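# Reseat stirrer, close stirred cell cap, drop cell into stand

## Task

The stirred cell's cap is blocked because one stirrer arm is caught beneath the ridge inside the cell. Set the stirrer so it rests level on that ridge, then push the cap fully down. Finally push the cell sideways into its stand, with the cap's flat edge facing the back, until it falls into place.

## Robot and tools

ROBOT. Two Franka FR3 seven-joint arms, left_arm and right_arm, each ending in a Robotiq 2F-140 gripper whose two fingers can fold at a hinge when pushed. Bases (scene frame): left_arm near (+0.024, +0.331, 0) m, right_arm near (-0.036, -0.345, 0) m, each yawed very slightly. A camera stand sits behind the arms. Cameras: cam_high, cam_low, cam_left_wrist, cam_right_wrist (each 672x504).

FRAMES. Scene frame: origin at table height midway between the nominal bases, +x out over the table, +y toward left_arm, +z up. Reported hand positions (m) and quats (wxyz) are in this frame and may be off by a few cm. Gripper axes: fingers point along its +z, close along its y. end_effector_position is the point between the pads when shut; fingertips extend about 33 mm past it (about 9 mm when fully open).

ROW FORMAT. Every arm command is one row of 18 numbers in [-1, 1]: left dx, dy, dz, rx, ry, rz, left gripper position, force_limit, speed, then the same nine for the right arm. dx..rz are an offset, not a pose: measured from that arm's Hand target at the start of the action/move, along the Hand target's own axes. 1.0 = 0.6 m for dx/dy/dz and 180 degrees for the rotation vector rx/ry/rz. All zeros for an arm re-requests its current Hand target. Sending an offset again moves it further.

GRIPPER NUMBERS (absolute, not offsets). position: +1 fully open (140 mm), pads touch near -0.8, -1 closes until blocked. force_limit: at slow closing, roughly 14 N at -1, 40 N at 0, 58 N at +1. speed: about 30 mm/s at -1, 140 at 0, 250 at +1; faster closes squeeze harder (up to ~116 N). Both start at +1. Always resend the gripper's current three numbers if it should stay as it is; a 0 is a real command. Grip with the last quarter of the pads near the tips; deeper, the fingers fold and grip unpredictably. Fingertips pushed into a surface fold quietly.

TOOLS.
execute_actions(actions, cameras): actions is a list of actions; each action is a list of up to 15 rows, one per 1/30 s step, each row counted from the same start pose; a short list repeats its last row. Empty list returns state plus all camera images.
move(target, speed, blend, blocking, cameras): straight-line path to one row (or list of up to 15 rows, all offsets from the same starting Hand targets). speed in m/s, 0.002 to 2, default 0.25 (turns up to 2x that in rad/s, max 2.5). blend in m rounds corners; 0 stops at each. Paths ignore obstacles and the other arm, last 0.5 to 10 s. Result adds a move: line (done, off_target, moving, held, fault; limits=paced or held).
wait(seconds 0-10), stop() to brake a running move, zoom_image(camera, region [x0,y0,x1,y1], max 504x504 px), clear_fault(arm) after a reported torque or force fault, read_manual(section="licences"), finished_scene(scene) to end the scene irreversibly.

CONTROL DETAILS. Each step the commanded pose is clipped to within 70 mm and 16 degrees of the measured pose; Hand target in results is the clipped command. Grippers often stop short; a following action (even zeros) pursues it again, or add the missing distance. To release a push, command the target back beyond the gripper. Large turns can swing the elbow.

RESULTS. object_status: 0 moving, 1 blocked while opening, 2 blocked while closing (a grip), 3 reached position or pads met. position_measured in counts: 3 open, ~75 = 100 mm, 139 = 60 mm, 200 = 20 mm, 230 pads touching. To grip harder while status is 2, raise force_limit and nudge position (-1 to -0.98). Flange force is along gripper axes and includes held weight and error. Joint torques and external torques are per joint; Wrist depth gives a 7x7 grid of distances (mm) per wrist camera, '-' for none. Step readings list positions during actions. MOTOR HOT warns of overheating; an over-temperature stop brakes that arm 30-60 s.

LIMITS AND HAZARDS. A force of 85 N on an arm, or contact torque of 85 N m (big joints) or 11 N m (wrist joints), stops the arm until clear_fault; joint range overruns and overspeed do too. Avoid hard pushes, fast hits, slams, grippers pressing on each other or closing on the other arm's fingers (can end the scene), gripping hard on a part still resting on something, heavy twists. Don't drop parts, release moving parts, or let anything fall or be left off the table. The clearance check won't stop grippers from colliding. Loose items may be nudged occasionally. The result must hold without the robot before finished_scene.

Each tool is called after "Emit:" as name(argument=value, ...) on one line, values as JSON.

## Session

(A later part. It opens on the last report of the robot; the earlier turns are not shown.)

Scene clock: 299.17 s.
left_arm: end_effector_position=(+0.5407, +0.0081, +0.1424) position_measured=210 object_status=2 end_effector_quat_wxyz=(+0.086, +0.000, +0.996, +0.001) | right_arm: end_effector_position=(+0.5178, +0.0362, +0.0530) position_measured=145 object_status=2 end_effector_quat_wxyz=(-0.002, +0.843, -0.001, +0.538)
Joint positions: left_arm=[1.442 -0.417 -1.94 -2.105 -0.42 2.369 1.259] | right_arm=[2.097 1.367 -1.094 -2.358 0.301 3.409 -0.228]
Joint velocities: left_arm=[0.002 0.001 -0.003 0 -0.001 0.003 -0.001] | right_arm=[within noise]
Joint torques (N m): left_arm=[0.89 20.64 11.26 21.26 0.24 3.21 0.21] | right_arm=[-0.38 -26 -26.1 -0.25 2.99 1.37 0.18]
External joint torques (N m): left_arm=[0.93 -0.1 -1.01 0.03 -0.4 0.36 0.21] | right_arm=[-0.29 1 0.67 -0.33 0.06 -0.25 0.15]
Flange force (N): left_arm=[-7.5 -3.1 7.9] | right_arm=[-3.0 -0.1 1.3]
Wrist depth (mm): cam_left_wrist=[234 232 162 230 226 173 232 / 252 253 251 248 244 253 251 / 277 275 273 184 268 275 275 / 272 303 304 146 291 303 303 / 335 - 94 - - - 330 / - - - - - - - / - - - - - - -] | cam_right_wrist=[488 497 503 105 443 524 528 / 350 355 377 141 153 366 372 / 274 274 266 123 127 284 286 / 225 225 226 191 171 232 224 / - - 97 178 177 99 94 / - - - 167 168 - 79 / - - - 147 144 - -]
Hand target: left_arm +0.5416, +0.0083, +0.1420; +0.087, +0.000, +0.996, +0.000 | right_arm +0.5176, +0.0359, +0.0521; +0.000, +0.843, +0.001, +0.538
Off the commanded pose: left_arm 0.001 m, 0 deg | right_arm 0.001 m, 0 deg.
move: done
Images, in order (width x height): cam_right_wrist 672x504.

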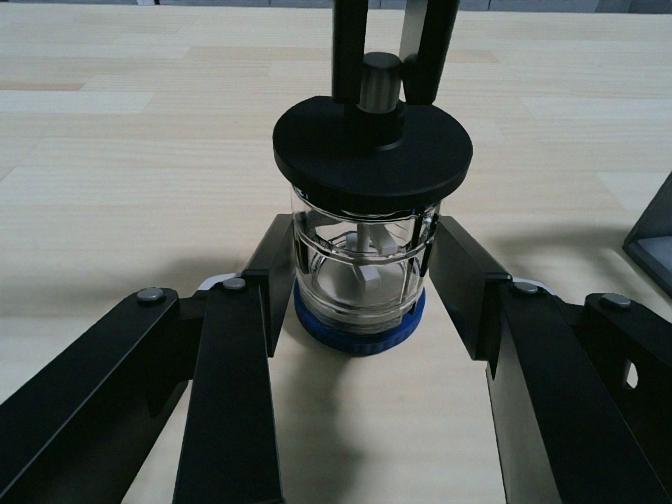

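Emit:
move(target=[[0.003,0,0,0,0,0,-1,-0.6,-1, 0,0,0,0,0,0,-1,-0.5,-1],[0.003,0,0.007,0,0,0,-1,-0.6,-1, 0,0,0,0,0,0,-1,-0.5,-1]], speed=0.05, cameras=["cam_right_wrist"])

Emit:
zoom_image(camera="cam_right_wrist", region=[260, 20, 480, 250])

Scene clock: 302.23 s.
left_arm: end_effector_position=(+0.5424, +0.0077, +0.1402) position_measured=210 object_status=2 end_effector_quat_wxyz=(+0.090, -0.001, +0.996, -0.001) | right_arm: end_effector_position=(+0.5179, +0.0362, +0.0530) position_measured=145 object_status=2 end_effector_quat_wxyz=(-0.002, +0.843, -0.001, +0.538)
Joint positions: left_arm=[1.449 -0.417 -1.949 -2.11 -0.424 2.384 1.259] | right_arm=[2.097 1.367 -1.094 -2.358 0.301 3.409 -0.228]
Joint torques (N m): left_arm=[0.54 19.54 9.58 19.21 0.4 2.47 0.26] | right_arm=[0.03 -26.01 -26.35 0.17 3.02 1.53 0.01]
External joint torques (N m): left_arm=[0.65 -1.44 -2.64 -2.09 -0.23 -0.41 0.26] | right_arm=[-0.03 1.06 0.39 -0.04 0.11 -0.11 -0.02]
Flange force (N): left_arm=[-7.1 -3.9 13.4] | right_arm=[-2.8 -0.7 1.2]
Wrist depth (mm): cam_left_wrist=[231 230 161 228 224 171 229 / 246 250 249 246 241 249 249 / 272 273 272 - 273 273 272 / 234 301 302 146 293 299 300 / 336 - 94 - - - 327 / - - - - - - - / - - - - - - -] | cam_right_wrist=[490 494 499 104 443 520 528 / 351 354 359 139 344 370 370 / 273 275 265 122 129 285 286 / 224 225 226 233 183 232 224 / - - 97 178 177 99 94 / - - - 167 168 - 79 / - - - 147 145 - -]
Hand target: left_arm +0.5406, +0.0083, +0.1375; +0.087, +0.000, +0.996, +0.000 | right_arm +0.5176, +0.0359, +0.0521; +0.000, +0.843, +0.001, +0.538
Off the commanded pose: left_arm 0.003 m, 0 deg | right_arm 0.001 m, 0 deg.
move: done
Images, in order (width x height): cam_right_wrist 672x504.

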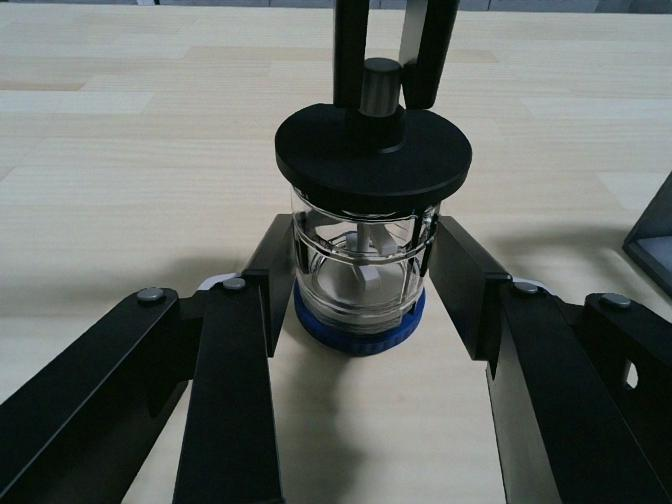

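Scaled by 2.191 from the camera's 672x504 image, which has a finer 960x720 frame.

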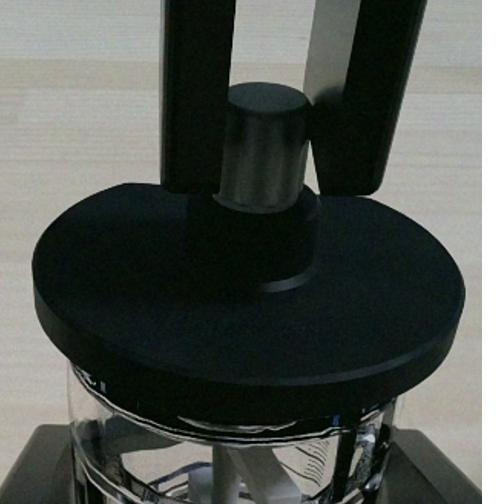

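Emit:
move(target=[[0.003,0.001,-0.002,0,0,0,-1,-0.6,-1, 0,0,0,0,0,0,-1,-0.5,-1],[0.003,0.001,-0.002,0,0,0,-0.3,-0.6,-1, 0,0,0,0,0,0,-1,-0.5,-1]], speed=0.05, cameras=["cam_right_wrist","cam_left_wrist"])

Emit:
zoom_image(camera="cam_right_wrist", region=[260, 20, 480, 250])

Scene clock: 304.87 s.
left_arm: end_effector_position=(+0.5397, +0.0087, +0.1392) position_measured=167 object_status=0 end_effector_quat_wxyz=(+0.088, -0.001, +0.996, -0.001) | right_arm: end_effector_position=(+0.5179, +0.0362, +0.0530) position_measured=145 object_status=2 end_effector_quat_wxyz=(-0.002, +0.843, -0.001, +0.538)
Joint positions: left_arm=[1.44 -0.414 -1.941 -2.117 -0.424 2.385 1.259] | right_arm=[2.097 1.367 -1.094 -2.358 0.301 3.409 -0.228]
Joint torques (N m): left_arm=[-0.09 20.43 11.3 20.69 0.74 2.97 0.08] | right_arm=[-0.43 -26.06 -26.02 -0.35 2.97 1.28 0.09]
External joint torques (N m): left_arm=[-0.06 -0.21 -0.92 -0.53 0.11 0.09 0.09] | right_arm=[-0.35 0.99 0.79 -0.44 0.04 -0.34 0.06]
Flange force (N): left_arm=[-0.7 -0.6 3.2] | right_arm=[-2.9 0.1 1.2]
Wrist depth (mm): cam_left_wrist=[230 231 150 226 222 165 230 / 248 250 249 245 199 249 249 / 273 272 272 - 271 271 270 / - 293 293 195 151 299 299 / - - 92 333 319 - 318 / - - - 375 - - 73 / - - - 434 - - -] | cam_right_wrist=[490 495 499 509 441 524 528 / 351 355 335 139 140 364 371 / 273 276 266 126 133 284 286 / 224 225 226 188 171 232 224 / - - 97 177 179 99 94 / - - - 167 168 - 79 / - - - 147 144 - -]
Hand target: left_arm +0.5386, +0.0089, +0.1384; +0.087, +0.000, +0.996, +0.000 | right_arm +0.5176, +0.0359, +0.0521; +0.000, +0.843, +0.001, +0.538
Off the commanded pose: left_arm 0.001 m, 0 deg | right_arm 0.001 m, 0 deg.
move: done
Images, in order (width x height): cam_left_wrist 672x504, cam_right_wrist 672x504.

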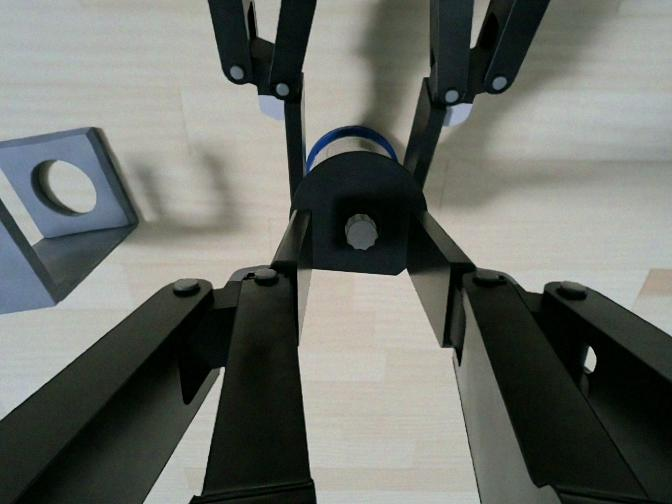

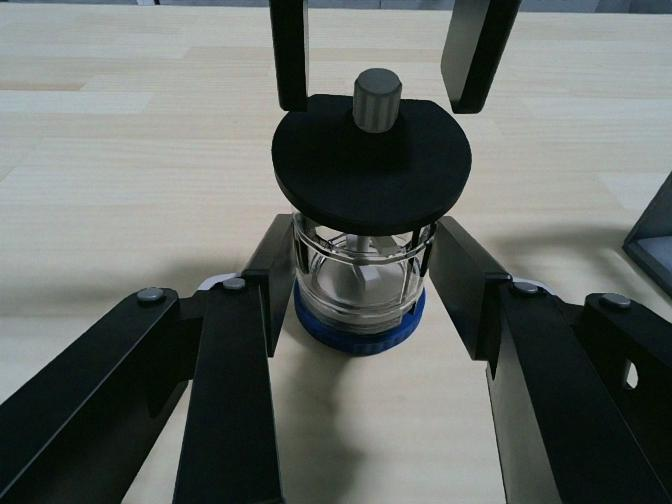

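Scaled by 2.191 from the camera's 672x504 image, which has a finer 960x720 frame.

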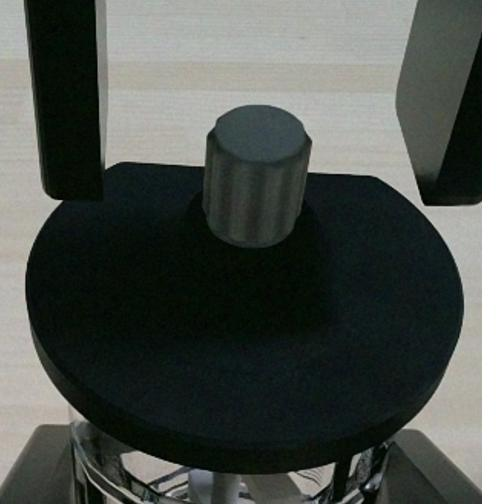

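Emit:
move(target=[[0.008,0,0.007,0,0,0,-0.3,-0.6,-1, 0,0,0,0,0,0,-1,-0.5,-1],[0.008,0,0.007,0,0,0,-1,-0.6,-1, 0,0,0,0,0,0,-1,-0.5,-1]], speed=0.08, cameras=["cam_right_wrist","cam_left_wrist"])

Emit:
zoom_image(camera="cam_right_wrist", region=[260, 20, 480, 250])

Scene clock: 307.43 s.
left_arm: end_effector_position=(+0.5352, +0.0098, +0.1338) position_measured=210 object_status=0 end_effector_quat_wxyz=(+0.087, +0.001, +0.996, +0.001) | right_arm: end_effector_position=(+0.5179, +0.0362, +0.0530) position_measured=145 object_status=2 end_effector_quat_wxyz=(-0.002, +0.843, -0.001, +0.538)
Joint positions: left_arm=[1.431 -0.414 -1.941 -2.133 -0.424 2.396 1.259] | right_arm=[2.097 1.367 -1.094 -2.358 0.301 3.409 -0.228]
Joint torques (N m): left_arm=[0.14 20.33 11.26 20.54 0.45 3.14 0.03] | right_arm=[-0.48 -26 -26.04 -0.52 3 1.27 0.12]
External joint torques (N m): left_arm=[0.22 -0.1 -0.86 -0.53 -0.18 0.27 0.03] | right_arm=[-0.54 1.01 0.61 -0.71 0.09 -0.37 0.09]
Flange force (N): left_arm=[-1.6 -0.8 4.6] | right_arm=[-2.6 0.6 1.0]
Wrist depth (mm): cam_left_wrist=[224 226 148 225 169 219 226 / 245 243 239 244 191 244 244 / 266 265 265 183 262 267 266 / - 292 286 130 282 293 294 / 333 - 93 - - - 320 / - - - - - - - / - - - - - - -] | cam_right_wrist=[488 495 503 508 486 524 528 / 350 354 357 125 344 367 371 / 272 276 266 126 129 284 286 / 224 225 227 190 171 231 225 / - - 97 178 177 99 94 / - - - 167 167 - 79 / - - - 147 144 - -]
Hand target: left_arm +0.5346, +0.0089, +0.1334; +0.087, +0.000, +0.996, +0.000 | right_arm +0.5176, +0.0359, +0.0521; +0.000, +0.843, +0.001, +0.538
Off the commanded pose: left_arm 0.001 m, 0 deg | right_arm 0.001 m, 0 deg.
move: done
Images, in order (width x height): cam_left_wrist 672x504, cam_right_wrist 672x504.

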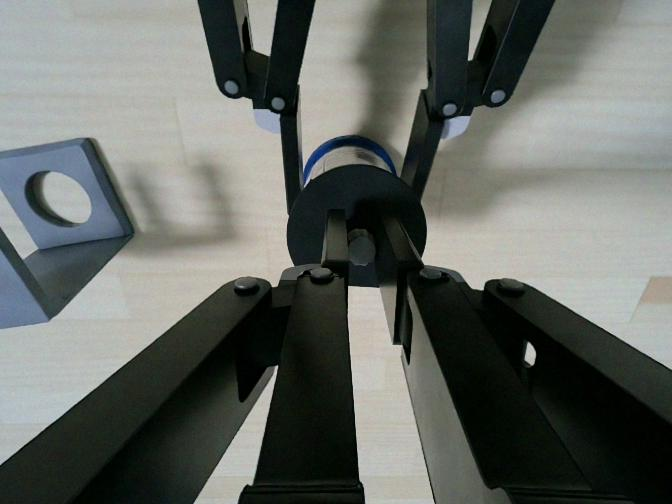

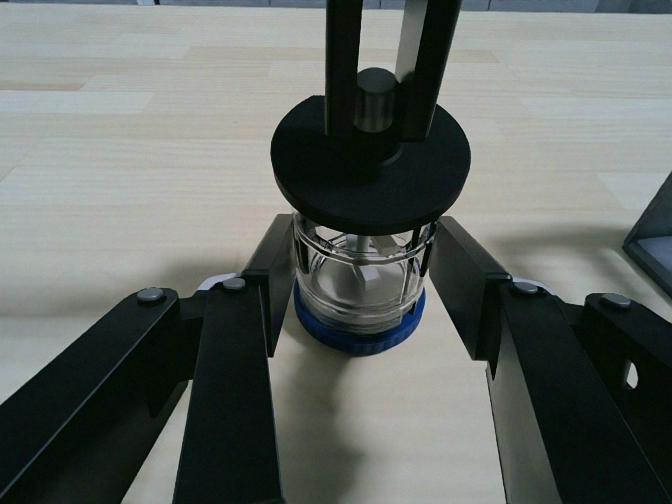

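Scaled by 2.191 from the camera's 672x504 image, which has a finer 960x720 frame.

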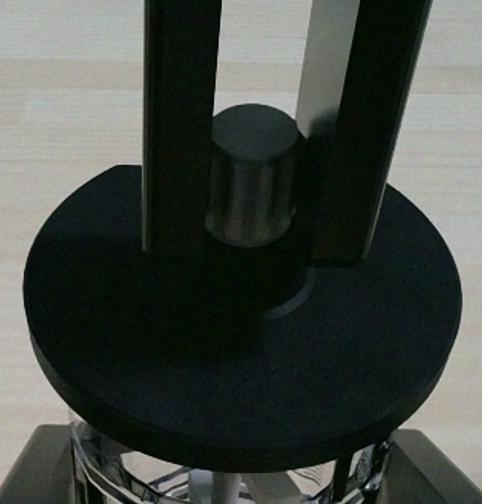

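Emit:
move(target=[-0.011,0,0.007,0,0.039,0,-1,-0.6,-1, 0,0,0,0,0,0,-1,-0.5,-1], speed=0.04, cameras=["cam_right_wrist","cam_left_wrist"])

Emit:
zoom_image(camera="cam_right_wrist", region=[260, 20, 480, 250])

Scene clock: 309.87 s.
left_arm: end_effector_position=(+0.5466, +0.0079, +0.1349) position_measured=210 object_status=2 end_effector_quat_wxyz=(+0.033, -0.004, +0.999, -0.003) | right_arm: end_effector_position=(+0.5180, +0.0360, +0.0530) position_measured=145 object_status=2 end_effector_quat_wxyz=(-0.002, +0.843, -0.001, +0.538)
Joint positions: left_arm=[1.656 -0.446 -2.099 -1.979 -0.453 2.227 1.298] | right_arm=[2.097 1.367 -1.094 -2.358 0.301 3.409 -0.228]
Joint velocities: left_arm=[0.001 0 -0.002 0.002 -0.001 -0.004 0.003] | right_arm=[within noise]
Joint torques (N m): left_arm=[0.86 24.56 9.24 19.6 0.47 1.75 0.33] | right_arm=[-0.27 -26.03 -26.28 0.44 2.96 1.54 0]
External joint torques (N m): left_arm=[0.87 -2.7 -3.17 -1.92 -0.19 -0.89 0.34] | right_arm=[-0.24 1 0.49 0.29 0.04 -0.09 -0.02]
Flange force (N): left_arm=[-11.1 -5.3 11.5] | right_arm=[-2.6 -1.2 2.7]
Wrist depth (mm): cam_left_wrist=[234 234 162 230 227 172 231 / 251 249 249 249 242 247 248 / 267 267 267 - 263 265 265 / - 293 284 - 278 288 284 / 312 - 94 - - - 306 / - - - - - - - / - - - - - - -] | cam_right_wrist=[489 492 502 105 475 523 530 / 352 354 357 140 150 370 373 / 274 275 266 121 128 284 286 / 225 225 226 194 183 232 224 / - - 97 177 177 99 94 / - - - 167 168 - 79 / - - - 147 144 - -]
Hand target: left_arm +0.5418, +0.0089, +0.1304; +0.026, +0.000, +1.000, +0.000 | right_arm +0.5176, +0.0359, +0.0521; +0.000, +0.843, +0.001, +0.538
Off the commanded pose: left_arm 0.007 m, 1 deg | right_arm 0.001 m, 0 deg.
move: off_target (left_arm)
Images, in order (width x height): cam_left_wrist 672x504, cam_right_wrist 672x504.

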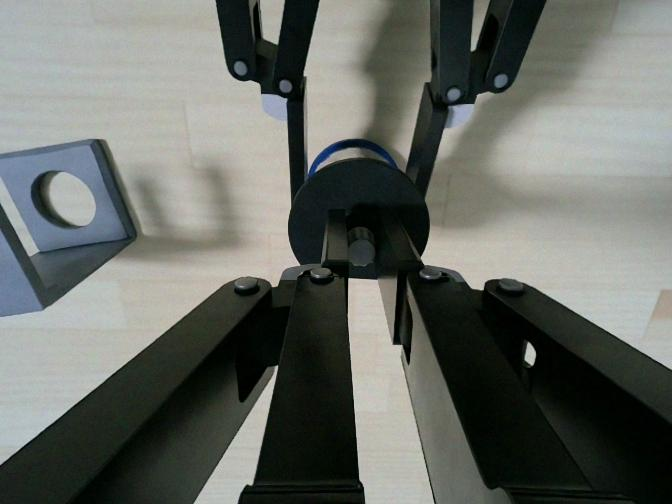

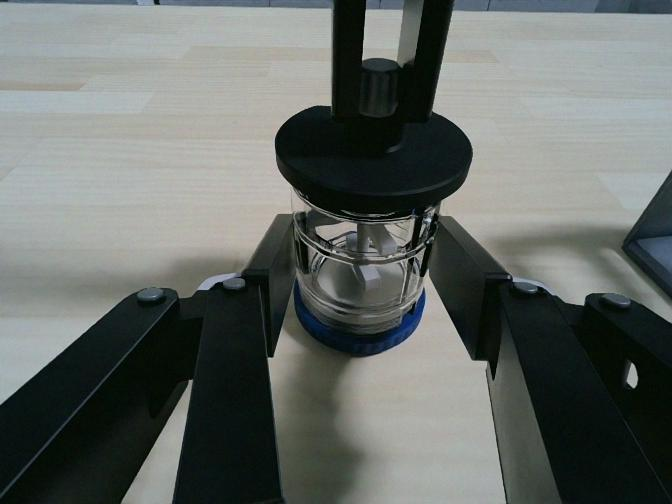

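Scaled by 2.191 from the camera's 672x504 image, which has a finer 960x720 frame.

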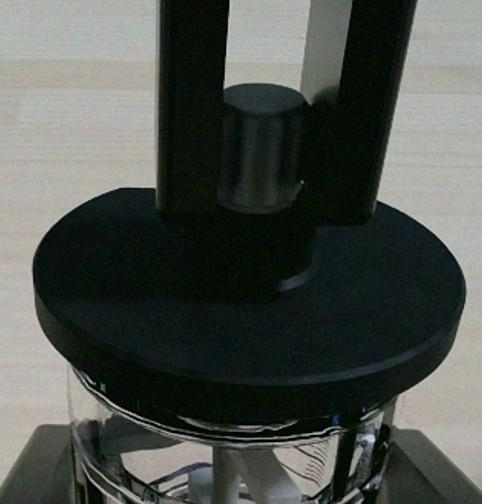

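Emit:
move(target=[[0,0,-0.004,0,0,0,-1,-0.6,-1, 0,0,0,0,0,0,-1,-0.5,-1],[0,0,-0.004,0,0,0,-0.4,-0.6,-1, 0,0,0,0,0,0,-1,-0.5,-1],[0,0,-0.07,0,0,0,-0.4,-0.6,-1, 0,0,0,0,0,0,-1,-0.5,-1]], speed=[0.05,0.05,0.15], cameras=["cam_right_wrist","cam_left_wrist"])

Emit:
zoom_image(camera="cam_right_wrist", region=[260, 20, 480, 250])

Emit:
zoom_image(camera="cam_left_wrist", region=[270, 90, 450, 290])

Scene clock: 313.63 s.
left_arm: end_effector_position=(+0.5405, +0.0087, +0.1725) position_measured=179 object_status=3 end_effector_quat_wxyz=(+0.027, +0.002, +1.000, -0.002) | right_arm: end_effector_position=(+0.5180, +0.0360, +0.0530) position_measured=145 object_status=2 end_effector_quat_wxyz=(-0.002, +0.843, -0.001, +0.538)
Joint positions: left_arm=[1.593 -0.388 -2.028 -1.952 -0.388 2.146 1.268] | right_arm=[2.097 1.367 -1.094 -2.358 0.301 3.409 -0.228]
Joint velocities: left_arm=[-0.001 -0.001 0.002 -0.001 0 -0.004 -0.003] | right_arm=[within noise]
Joint torques (N m): left_arm=[-0.29 23.95 10.7 22.7 0.98 2.49 -0.17] | right_arm=[-0.32 -26.02 -25.68 -0.22 2.84 1.3 0.1]
External joint torques (N m): left_arm=[-0.23 -0.37 -0.52 0.23 0.29 -0.12 -0.16] | right_arm=[-0.31 1.1 1.13 -0.42 -0.09 -0.34 0.07]
Flange force (N): left_arm=[-1.2 -1.7 -0.1] | right_arm=[-3.5 0.1 1.5]
Wrist depth (mm): cam_left_wrist=[268 268 207 265 193 264 268 / 283 285 283 280 236 284 284 / 294 304 304 - 302 303 304 / - 328 322 226 159 324 326 / 346 - 95 354 114 - 343 / - - - 384 - - - / - - - 420 - - -] | cam_right_wrist=[489 493 500 505 517 520 527 / 351 354 357 144 344 369 372 / 273 274 266 126 129 284 286 / 224 225 226 183 171 232 225 / - - 97 177 177 99 94 / - - - 167 168 - 79 / - - - 147 144 - -]
Hand target: left_arm +0.5396, +0.0089, +0.1724; +0.026, +0.000, +1.000, +0.000 | right_arm +0.5176, +0.0359, +0.0521; +0.000, +0.843, +0.001, +0.538
Off the commanded pose: left_arm 0.001 m, 0 deg | right_arm 0.001 m, 0 deg.
move: done; target 2's new numbers were sent with left_arm's hand 0.004 m and 1 deg from that target
Images, in order (width x height): cam_left_wrist 672x504, cam_right_wrist 672x504.

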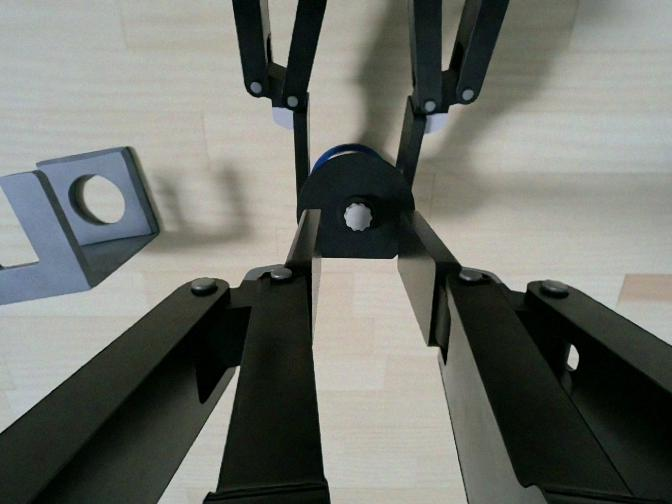

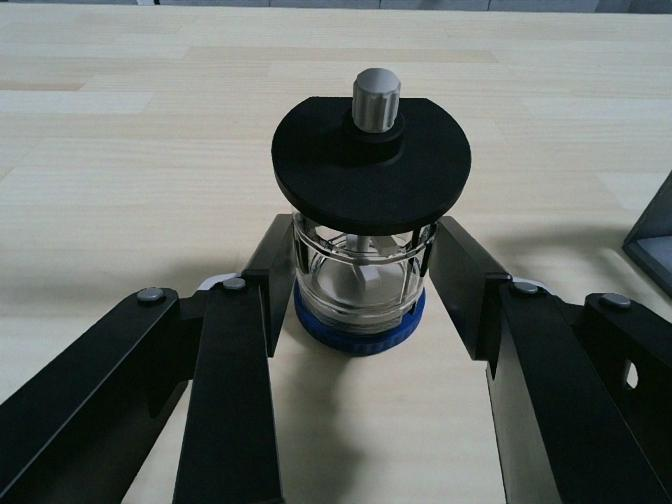

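Scaled by 2.191 from the camera's 672x504 image, which has a finer 960x720 frame.

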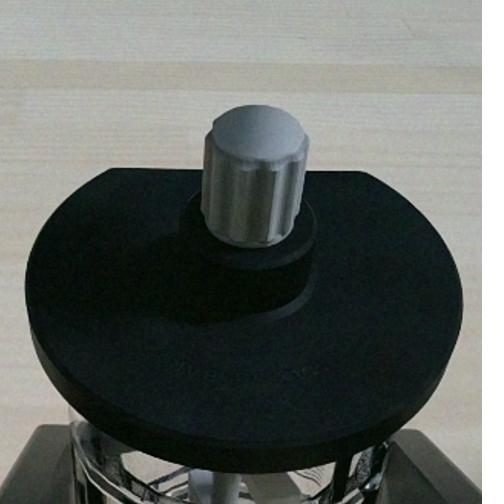

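Scaled by 2.520 from the camera's 672x504 image, which has a finer 960x720 frame.

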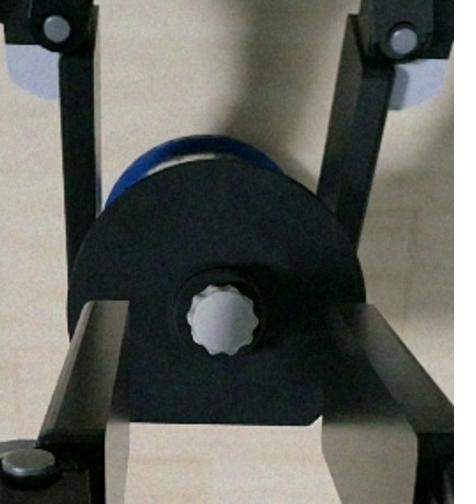

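Emit:
move(target=[[0,0,0,0,0.0167,0,-1,-0.6,0, 0,0,0,0,0,0,-1,-0.5,-1],[-0.0037,-0.0017,0.0376,0,0.0167,0,-1,-0.6,0, 0,0,0,0,0,0,-1,-0.5,-1]], speed=0.12, cameras=["cam_right_wrist","cam_left_wrist"])

Emit:
zoom_image(camera="cam_right_wrist", region=[260, 20, 480, 250])

Scene clock: 316.93 s.
left_arm: end_effector_position=(+0.5423, +0.0081, +0.1505) position_measured=233 object_status=3 end_effector_quat_wxyz=(-0.001, -0.002, +1.000, +0.001) | right_arm: end_effector_position=(+0.5180, +0.0360, +0.0530) position_measured=145 object_status=2 end_effector_quat_wxyz=(-0.002, +0.843, -0.001, +0.538)
Joint positions: left_arm=[1.713 -0.45 -2.125 -1.896 -0.441 2.098 1.297] | right_arm=[2.097 1.367 -1.094 -2.358 0.301 3.409 -0.228]
Joint velocities: left_arm=[-0.001 0 -0.001 0.001 0.001 0.005 0.005] | right_arm=[within noise]
Joint torques (N m): left_arm=[0.67 28.54 10.43 21.94 0.29 2.76 0.26] | right_arm=[-0.31 -26.03 -25.71 -0.24 2.83 1.29 0.15]
External joint torques (N m): left_arm=[0.77 -0.31 -1.79 0.03 -0.39 0.3 0.26] | right_arm=[-0.28 1.01 1.03 -0.38 -0.08 -0.34 0.12]
Flange force (N): left_arm=[-7.3 -3.0 4.6] | right_arm=[-3.3 0.0 1.4]
Wrist depth (mm): cam_left_wrist=[251 251 195 249 197 250 252 / 266 265 266 265 205 266 267 / 277 281 281 273 278 282 283 / 286 302 299 - 299 299 301 / 318 314 88 93 - 311 320 / - - - - - - - / - - - - - - -] | cam_right_wrist=[489 495 502 - 479 525 529 / 351 353 357 143 345 367 370 / 273 275 266 126 129 284 287 / 225 225 226 189 170 231 225 / - - 97 178 174 99 94 / - - - 167 168 - 79 / - - - 147 144 - -]
Hand target: left_arm +0.5430, +0.0079, +0.1499; +0.000, +0.000, +1.000, +0.000 | right_arm +0.5176, +0.0359, +0.0521; +0.000, +0.843, +0.001, +0.538
Off the commanded pose: left_arm 0.001 m, 0 deg | right_arm 0.001 m, 0 deg.
move: done
Images, in order (width x height): cam_left_wrist 672x504, cam_right_wrist 672x504.

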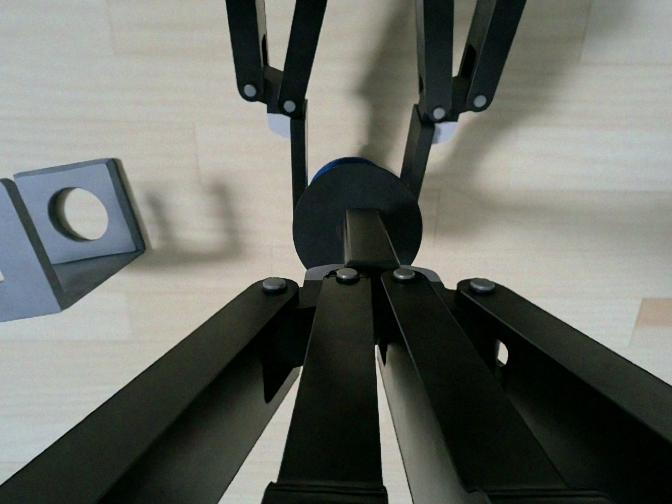

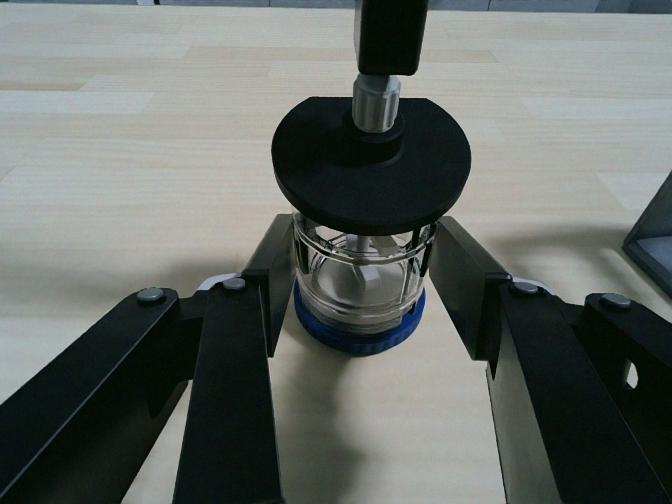

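Scaled by 2.191 from the camera's 672x504 image, which has a finer 960x720 frame.

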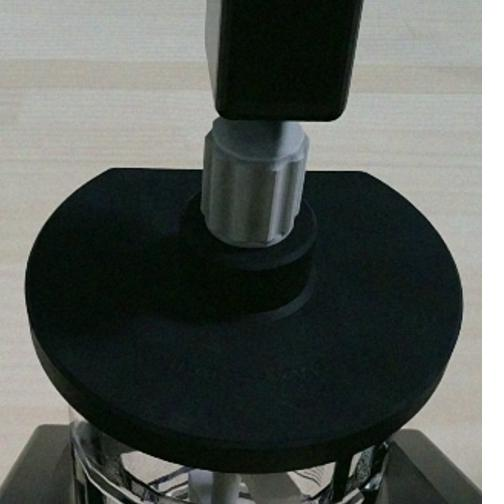

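Emit:
move(target=[0,0,0.020,0,0,0,-1,-0.6,0, 0,0,0,0,0,0,-1,-0.5,-1], speed=0.04, cameras=["cam_right_wrist","cam_left_wrist"])

Emit:
zoom_image(camera="cam_right_wrist", region=[260, 20, 480, 250])

Scene clock: 318.27 s.
left_arm: end_effector_position=(+0.5476, +0.0061, +0.1443) position_measured=233 object_status=3 end_effector_quat_wxyz=(+0.006, -0.002, +1.000, -0.004) | right_arm: end_effector_position=(+0.5180, +0.0360, +0.0530) position_measured=145 object_status=2 end_effector_quat_wxyz=(-0.002, +0.843, -0.001, +0.538)
Joint positions: left_arm=[1.731 -0.457 -2.145 -1.901 -0.452 2.128 1.305] | right_arm=[2.097 1.367 -1.094 -2.358 0.301 3.409 -0.228]
Joint velocities: left_arm=[0.001 0.001 -0.004 0 0 0.004 0.003] | right_arm=[within noise]
Joint torques (N m): left_arm=[0.24 26.28 8.67 18.14 0.37 1.9 0.25] | right_arm=[-0.18 -25.98 -26.04 0.32 2.87 1.54 0.09]
External joint torques (N m): left_arm=[0.44 -3.14 -3.5 -3.68 -0.3 -0.59 0.25] | right_arm=[-0.25 1.02 0.58 0.12 -0.03 -0.1 0.06]
Flange force (N): left_arm=[-4.0 -1.5 12.0] | right_arm=[-2.8 -0.8 2.5]
Wrist depth (mm): cam_left_wrist=[247 247 183 242 178 240 245 / 262 261 262 256 253 259 259 / 285 275 277 - 276 276 275 / - 299 294 - 293 293 292 / 322 313 88 93 - 307 313 / - - - - - - - / - - - - - - -] | cam_right_wrist=[488 495 504 467 475 518 527 / 351 355 357 149 363 369 374 / 274 275 266 127 141 284 287 / 224 226 227 190 171 231 224 / - - 97 178 177 99 94 / - - - 167 168 - 79 / - - - 147 144 - -]
Hand target: left_arm +0.5430, +0.0079, +0.1379; +0.000, +0.000, +1.000, +0.000 | right_arm +0.5176, +0.0359, +0.0521; +0.000, +0.843, +0.001, +0.538
Off the commanded pose: left_arm 0.008 m, 1 deg | right_arm 0.001 m, 0 deg.
move: off_target (left_arm)
Images, in order (width x height): cam_left_wrist 672x504, cam_right_wrist 672x504.

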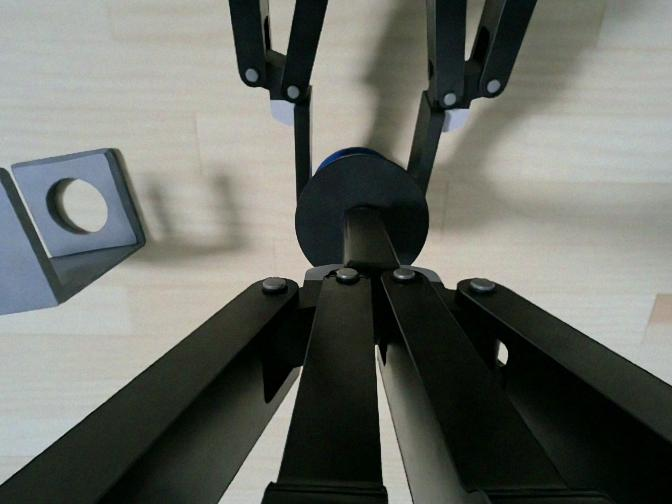

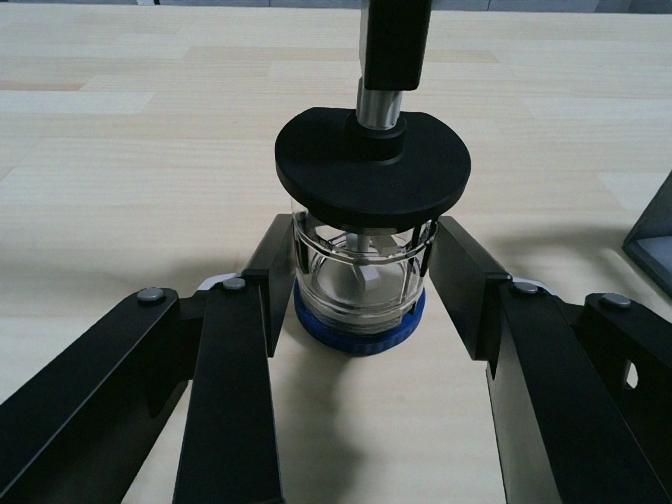

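Scaled by 2.191 from the camera's 672x504 image, which has a finer 960x720 frame.

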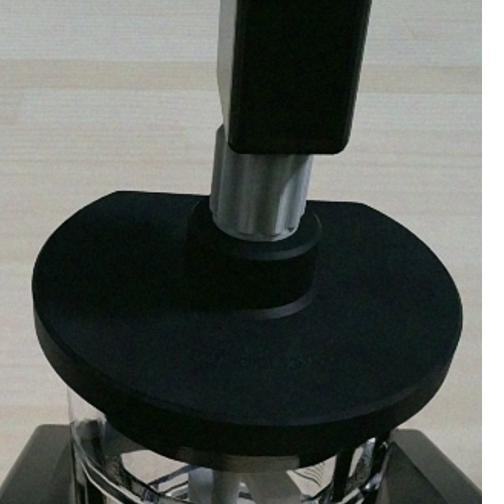

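Emit:
move(target=[[0.003,0.003,-0.013,0,0,0,-1,-0.6,0, 0,0,0,0,0,0,-1,-0.5,-1],[-0.003,0.005,-0.013,0,0,0,-1,-0.6,0, 0,0,0,0,0,0,-1,-0.5,-1]], speed=0.06, cameras=["cam_right_wrist","cam_left_wrist"])

Emit:
zoom_image(camera="cam_right_wrist", region=[260, 20, 480, 250])

Scene clock: 319.73 s.
left_arm: end_effector_position=(+0.5454, +0.0107, +0.1465) position_measured=233 object_status=3 end_effector_quat_wxyz=(+0.002, -0.002, +1.000, -0.001) | right_arm: end_effector_position=(+0.5180, +0.0360, +0.0530) position_measured=145 object_status=2 end_effector_quat_wxyz=(-0.002, +0.843, -0.001, +0.538)
Joint positions: left_arm=[1.73 -0.449 -2.14 -1.903 -0.442 2.115 1.306] | right_arm=[2.097 1.367 -1.094 -2.358 0.301 3.409 -0.228]
Joint velocities: left_arm=[0.001 0 -0.006 0.002 0.001 -0.003 -0.001] | right_arm=[within noise]
Joint torques (N m): left_arm=[0.89 28.3 11.75 22.45 0.7 2.38 0.25] | right_arm=[-0.33 -25.97 -25.71 -0.4 2.84 1.22 0.1]
External joint torques (N m): left_arm=[0.93 -0.84 -0.4 0.59 0.02 -0.1 0.25] | right_arm=[-0.17 1.03 1.07 -0.5 -0.08 -0.39 0.07]
Flange force (N): left_arm=[-8.8 -3.3 2.0] | right_arm=[-3.4 0.1 0.7]
Wrist depth (mm): cam_left_wrist=[249 248 174 248 177 245 249 / 263 262 259 263 256 262 262 / 280 279 276 271 274 278 276 / - 301 297 - 292 296 296 / 315 312 88 93 - 308 316 / - - - - - - - / - - - - - - -] | cam_right_wrist=[490 497 497 102 513 523 529 / 351 354 357 - 366 368 369 / 274 275 266 130 135 285 285 / 225 226 226 189 171 231 224 / - - 97 177 178 99 94 / - - - 167 168 - 79 / - - - 147 144 - -]
Hand target: left_arm +0.5448, +0.0109, +0.1457; +0.000, +0.000, +1.000, +0.000 | right_arm +0.5176, +0.0359, +0.0521; +0.000, +0.843, +0.001, +0.538
Off the commanded pose: left_arm 0.001 m, 0 deg | right_arm 0.001 m, 0 deg.
move: done
Images, in order (width x height): cam_left_wrist 672x504, cam_right_wrist 672x504.

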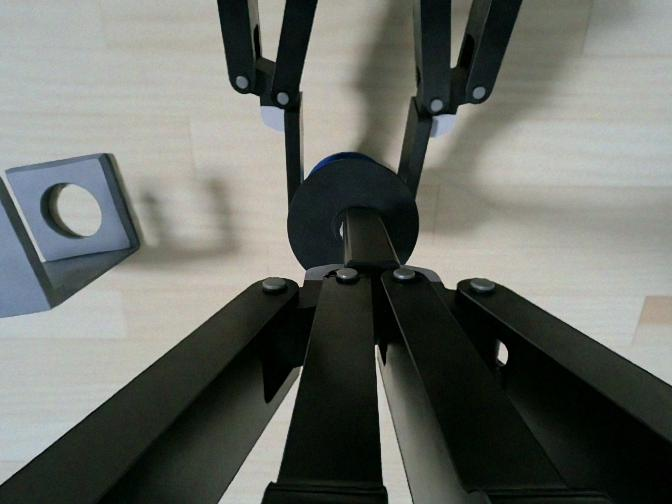

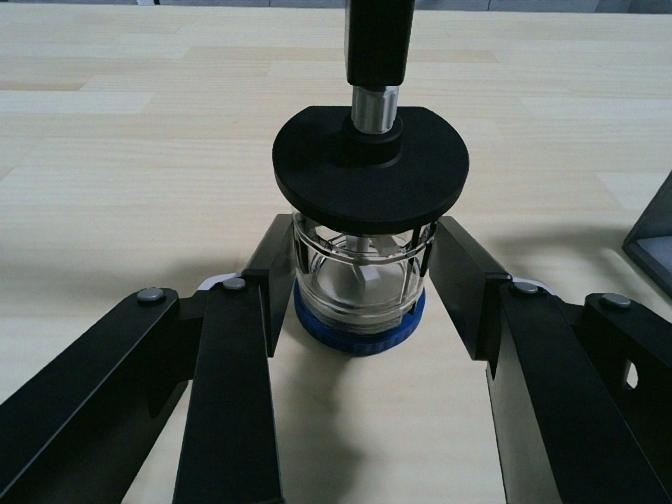

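Scaled by 2.191 from the camera's 672x504 image, which has a finer 960x720 frame.

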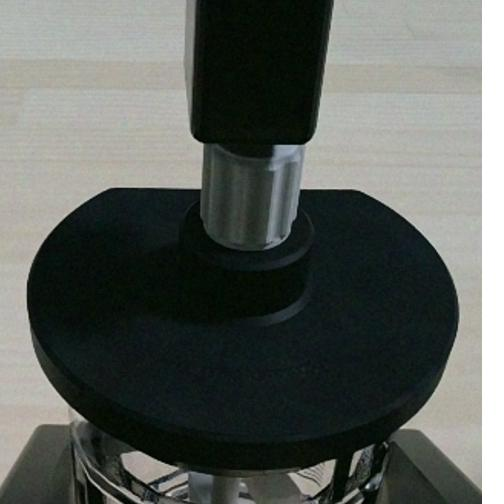

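Emit:
move(target=[[0,0,-0.012,0,0,0,-1,-0.6,0, 0,0,0,0,0,0,-1,-0.5,-1],[-0.05,-0.002,-0.012,0,0,0,-1,-0.6,0, 0,0,0,0,0,0,-1,-0.5,-1],[-0.05,-0.002,0.016,0,0,0,-1,-0.6,0, 0,0,0,0,0,0,-1,-0.5,-1]], speed=[0.1,0.1,0.05], cameras=["cam_right_wrist","cam_left_wrist"])

Emit:
zoom_image(camera="cam_right_wrist", region=[260, 20, 480, 250])

Scene clock: 322.60 s.
left_arm: end_effector_position=(+0.5743, +0.0096, +0.1371) position_measured=233 object_status=3 end_effector_quat_wxyz=(+0.000, -0.002, +1.000, +0.001) | right_arm: end_effector_position=(+0.5180, +0.0360, +0.0530) position_measured=145 object_status=2 end_effector_quat_wxyz=(-0.002, +0.843, -0.001, +0.538)
Joint positions: left_arm=[1.854 -0.533 -2.217 -1.795 -0.481 2.081 1.339] | right_arm=[2.097 1.367 -1.094 -2.358 0.301 3.409 -0.228]
Joint velocities: left_arm=[-0.001 0 -0.001 -0.001 0 0.003 0.004] | right_arm=[within noise]
Joint torques (N m): left_arm=[0.67 33.65 11.84 21.34 0.28 2.65 0.31] | right_arm=[-0.33 -26.02 -25.65 -0.33 2.84 1.24 0.13]
External joint torques (N m): left_arm=[0.53 -0.53 -1.84 -0.24 -0.42 0.18 0.31] | right_arm=[-0.32 0.96 1.04 -0.46 -0.07 -0.39 0.1]
Flange force (N): left_arm=[-5.1 -1.8 4.1] | right_arm=[-3.1 0.1 1.2]
Wrist depth (mm): cam_left_wrist=[240 241 237 240 181 240 241 / 250 253 253 185 252 254 255 / 268 268 268 178 267 269 270 / 291 285 286 130 282 286 287 / 304 301 88 93 - 298 306 / - - - - - - - / - - - - - - -] | cam_right_wrist=[489 494 502 131 517 522 529 / 351 353 357 149 364 368 372 / 274 275 266 130 135 283 286 / 224 225 226 189 171 232 224 / - - 97 177 177 99 94 / - - - 167 168 - 79 / - - - 147 144 - -]
Hand target: left_arm +0.5748, +0.0097, +0.1361; +0.000, +0.000, +1.000, +0.000 | right_arm +0.5176, +0.0359, +0.0521; +0.000, +0.843, +0.001, +0.538
Off the commanded pose: left_arm 0.001 m, 0 deg | right_arm 0.001 m, 0 deg.
move: done
Images, in order (width x height): cam_left_wrist 672x504, cam_right_wrist 672x504.

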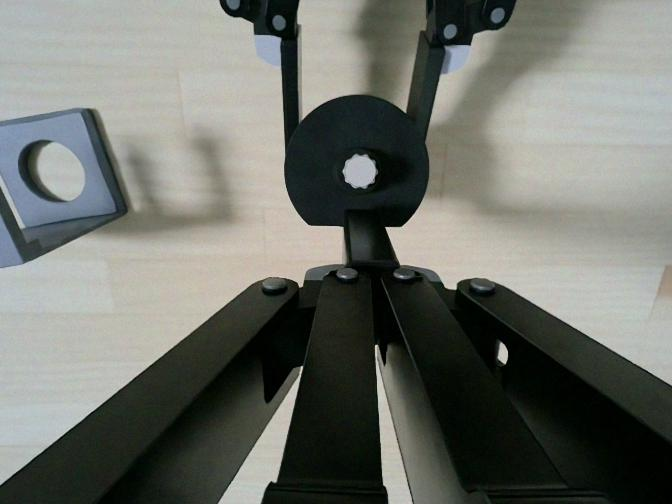

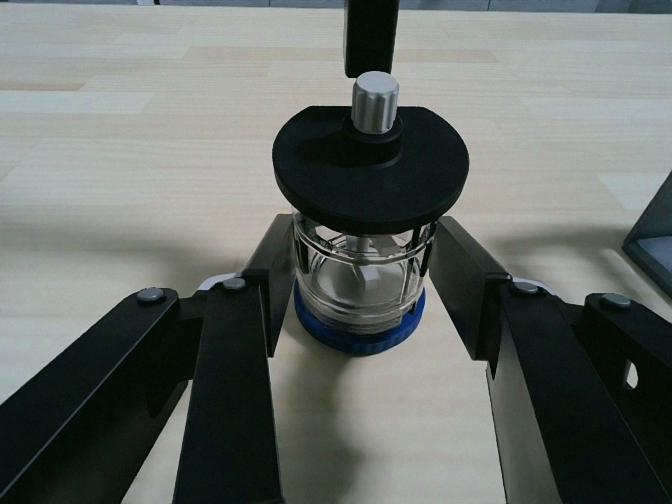

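Scaled by 2.191 from the camera's 672x504 image, which has a finer 960x720 frame.

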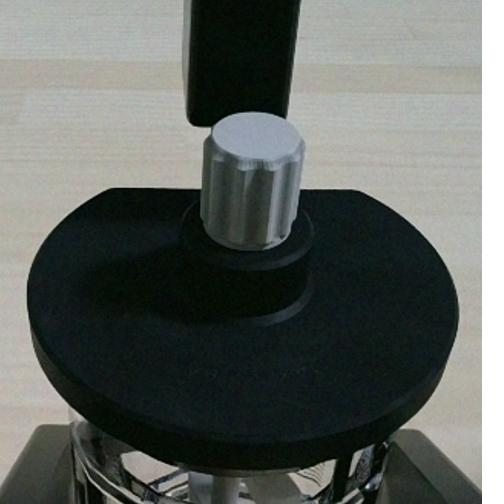

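Emit:
move(target=[[0.003,0,0.032,0,0,0,-1,-0.6,0, 0,0,0,0,0,0,-1,-0.5,-1],[0.003,0,0.041,0,0,0,-1,-0.6,0, 0,0,0,0,0,0,-1,-0.5,-1]], speed=[0.06,0.04], cameras=["cam_right_wrist","cam_left_wrist"])

Emit:
zoom_image(camera="cam_right_wrist", region=[260, 20, 480, 250])

Scene clock: 324.07 s.
left_arm: end_effector_position=(+0.5765, +0.0089, +0.1172) position_measured=233 object_status=3 end_effector_quat_wxyz=(+0.004, -0.002, +1.000, -0.002) | right_arm: end_effector_position=(+0.5180, +0.0360, +0.0530) position_measured=145 object_status=2 end_effector_quat_wxyz=(-0.002, +0.843, -0.001, +0.538)
Joint positions: left_arm=[1.874 -0.55 -2.248 -1.817 -0.502 2.134 1.351] | right_arm=[2.097 1.367 -1.094 -2.358 0.301 3.409 -0.228]
Joint torques (N m): left_arm=[1.25 30.79 9.65 17.98 0.27 2.43 0.33] | right_arm=[0.21 -26.02 -26.29 0.01 2.86 1.56 -0.01]
External joint torques (N m): left_arm=[1.15 -4.08 -4.11 -3.21 -0.41 -0.07 0.33] | right_arm=[0.25 1.08 0.53 -0.16 -0.07 -0.08 -0.04]
Flange force (N): left_arm=[-7.1 -2.0 13.8] | right_arm=[-3.0 -0.4 0.3]
Wrist depth (mm): cam_left_wrist=[223 222 220 222 172 222 222 / 231 235 235 168 230 234 236 / 246 249 250 161 252 249 248 / 270 266 266 130 265 265 265 / 283 281 88 93 - 275 283 / - - - - - - - / - - - - - - -] | cam_right_wrist=[489 492 503 133 512 523 530 / 351 353 359 146 365 367 372 / 273 276 265 125 136 283 286 / 225 226 226 189 182 231 224 / - - 97 177 174 99 94 / - - - 167 168 - 79 / - - - 147 144 - -]
Hand target: left_arm +0.5730, +0.0097, +0.1115; +0.000, +0.000, +1.000, +0.000 | right_arm +0.5176, +0.0359, +0.0521; +0.000, +0.843, +0.001, +0.538
Off the commanded pose: left_arm 0.007 m, 1 deg | right_arm 0.001 m, 0 deg.
move: off_target (left_arm)
Images, in order (width x height): cam_left_wrist 672x504, cam_right_wrist 672x504.

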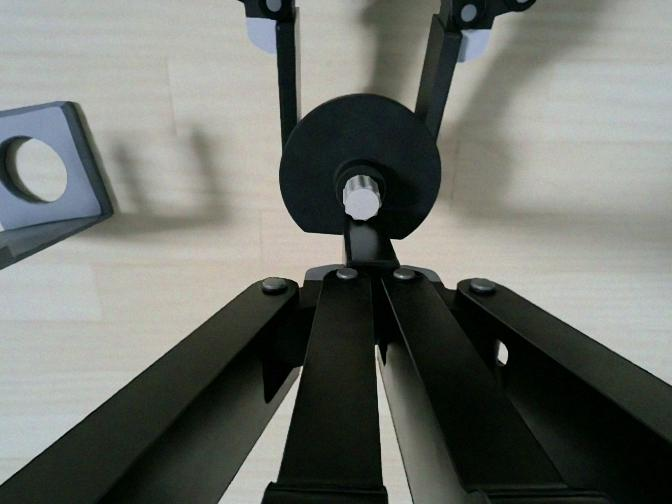

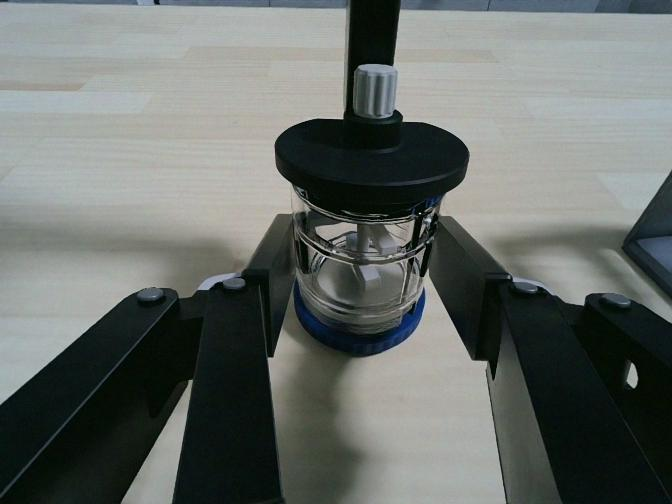

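Scaled by 2.191 from the camera's 672x504 image, which has a finer 960x720 frame.

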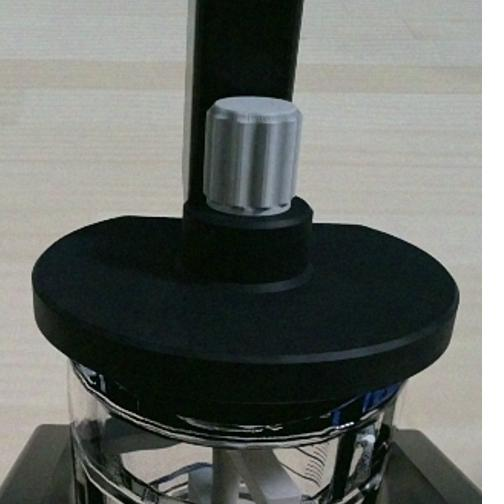

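Emit:
zoom_image(camera="cam_right_wrist", region=[285, 180, 455, 360])

Scaled by 2.800 from the camera's 672x504 image, which has a finer 960x720 frame.

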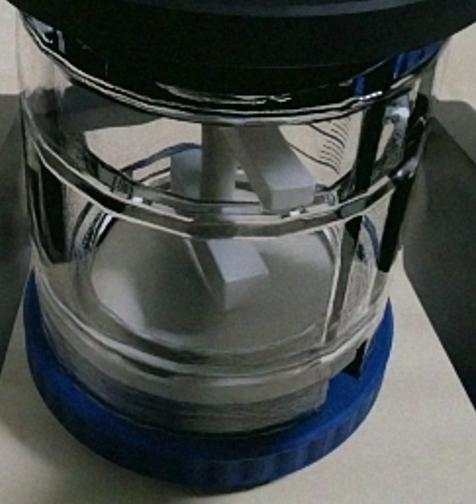

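Emit:
move(target=[[0.003,0,-0.064,0,0,0,-1,-0.6,0, 0,0,0,0,0,0,-1,-0.5,-1],[0.035,0,-0.064,0,0,0,-1,-0.6,0, 0,0,0,0,0,0,-1,-0.5,-1],[0.035,0,-0.0525,0,0,0,-1,-0.6,0, 0,0,0,0,0,0,-1,-0.5,-1],[0.05,0.006,-0.0275,0,0,0,-1,-0.6,0, 0,0,0,0,0,0,-1,-0.5,-1]], speed=[0.15,0.15,0.06,0.03], cameras=["cam_right_wrist","cam_left_wrist"])

Emit:
zoom_image(camera="cam_right_wrist", region=[260, 20, 480, 250])

Scene clock: 328.60 s.
left_arm: end_effector_position=(+0.5476, +0.0096, +0.1403) position_measured=233 object_status=3 end_effector_quat_wxyz=(+0.004, +0.000, +1.000, -0.008) | right_arm: end_effector_position=(+0.5186, +0.0356, +0.0532) position_measured=145 object_status=2 end_effector_quat_wxyz=(-0.001, +0.843, -0.002, +0.538)
Joint positions: left_arm=[1.755 -0.443 -2.169 -1.915 -0.446 2.145 1.315] | right_arm=[2.096 1.367 -1.094 -2.357 0.301 3.409 -0.228]
Joint velocities: left_arm=[-0.002 0.003 -0.001 0 0.001 0.003 0] | right_arm=[within noise]
Joint torques (N m): left_arm=[1.12 20.25 6.96 13.19 0.23 3.7 0.18] | right_arm=[0.7 -26.05 -25.39 -1.21 2.6 1.19 0.06]
External joint torques (N m): left_arm=[1.01 -9.5 -4.97 -8.68 -0.44 1.19 0.18] | right_arm=[0.63 0.97 1.27 -1.41 -0.3 -0.45 0.03]
Flange force (N): left_arm=[-4.5 -0.4 31.1] | right_arm=[-3.7 1.9 -3.9]
Wrist depth (mm): cam_left_wrist=[245 244 170 241 184 239 241 / 259 258 257 255 250 254 254 / 280 273 274 - 267 270 271 / - 293 291 - 289 287 287 / 318 308 88 93 - 297 306 / - - - - - - - / - - - - - - -] | cam_right_wrist=[491 496 501 105 516 523 529 / 352 355 359 153 364 367 372 / 274 276 266 138 140 284 285 / 225 226 226 183 171 233 224 / - - 97 177 173 99 94 / - - - 167 168 - 79 / - - - 147 144 - -]
Hand target: left_arm +0.5430, +0.0133, +0.1280; +0.000, +0.000, +1.000, +0.000 | right_arm +0.5176, +0.0359, +0.0521; +0.000, +0.843, +0.001, +0.538
Off the commanded pose: left_arm 0.014 m, 1 deg | right_arm 0.002 m, 0 deg.
move: off_target (left_arm)
Images, in order (width x height): cam_left_wrist 672x504, cam_right_wrist 672x504.

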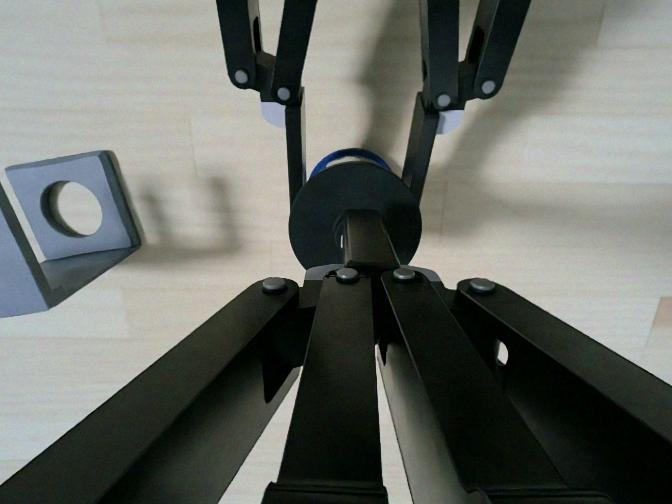

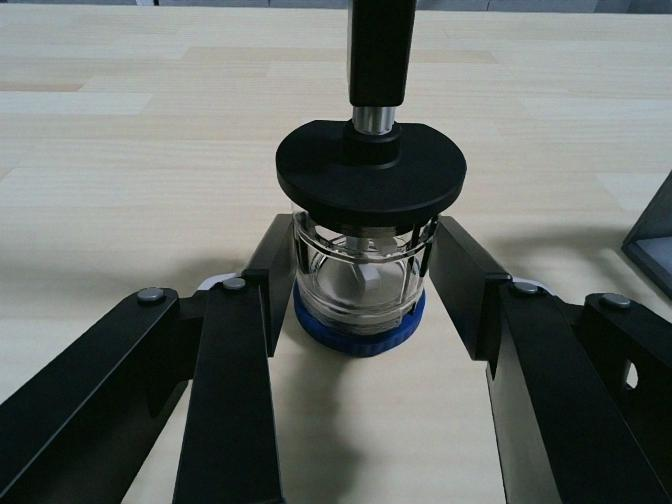

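Scaled by 2.191 from the camera's 672x504 image, which has a finer 960x720 frame.

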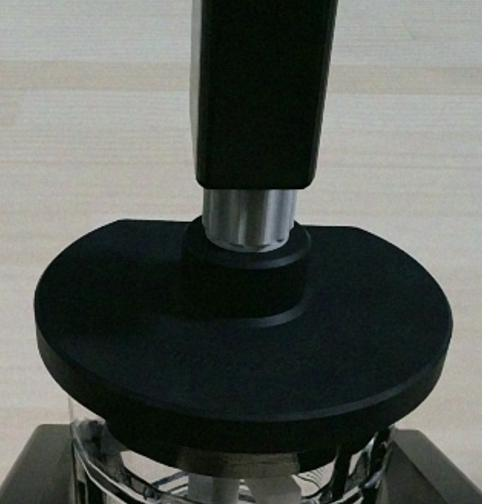

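Emit:
zoom_image(camera="cam_right_wrist", region=[290, 190, 450, 290])

Scaled by 3.150 from the camera's 672x504 image, which has a finer 960x720 frame.

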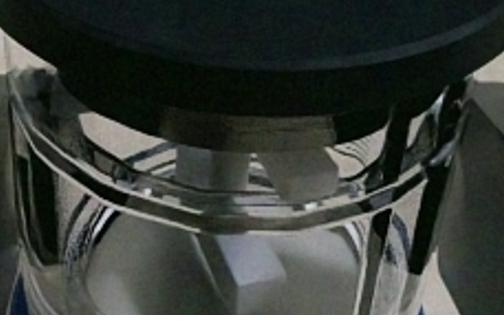

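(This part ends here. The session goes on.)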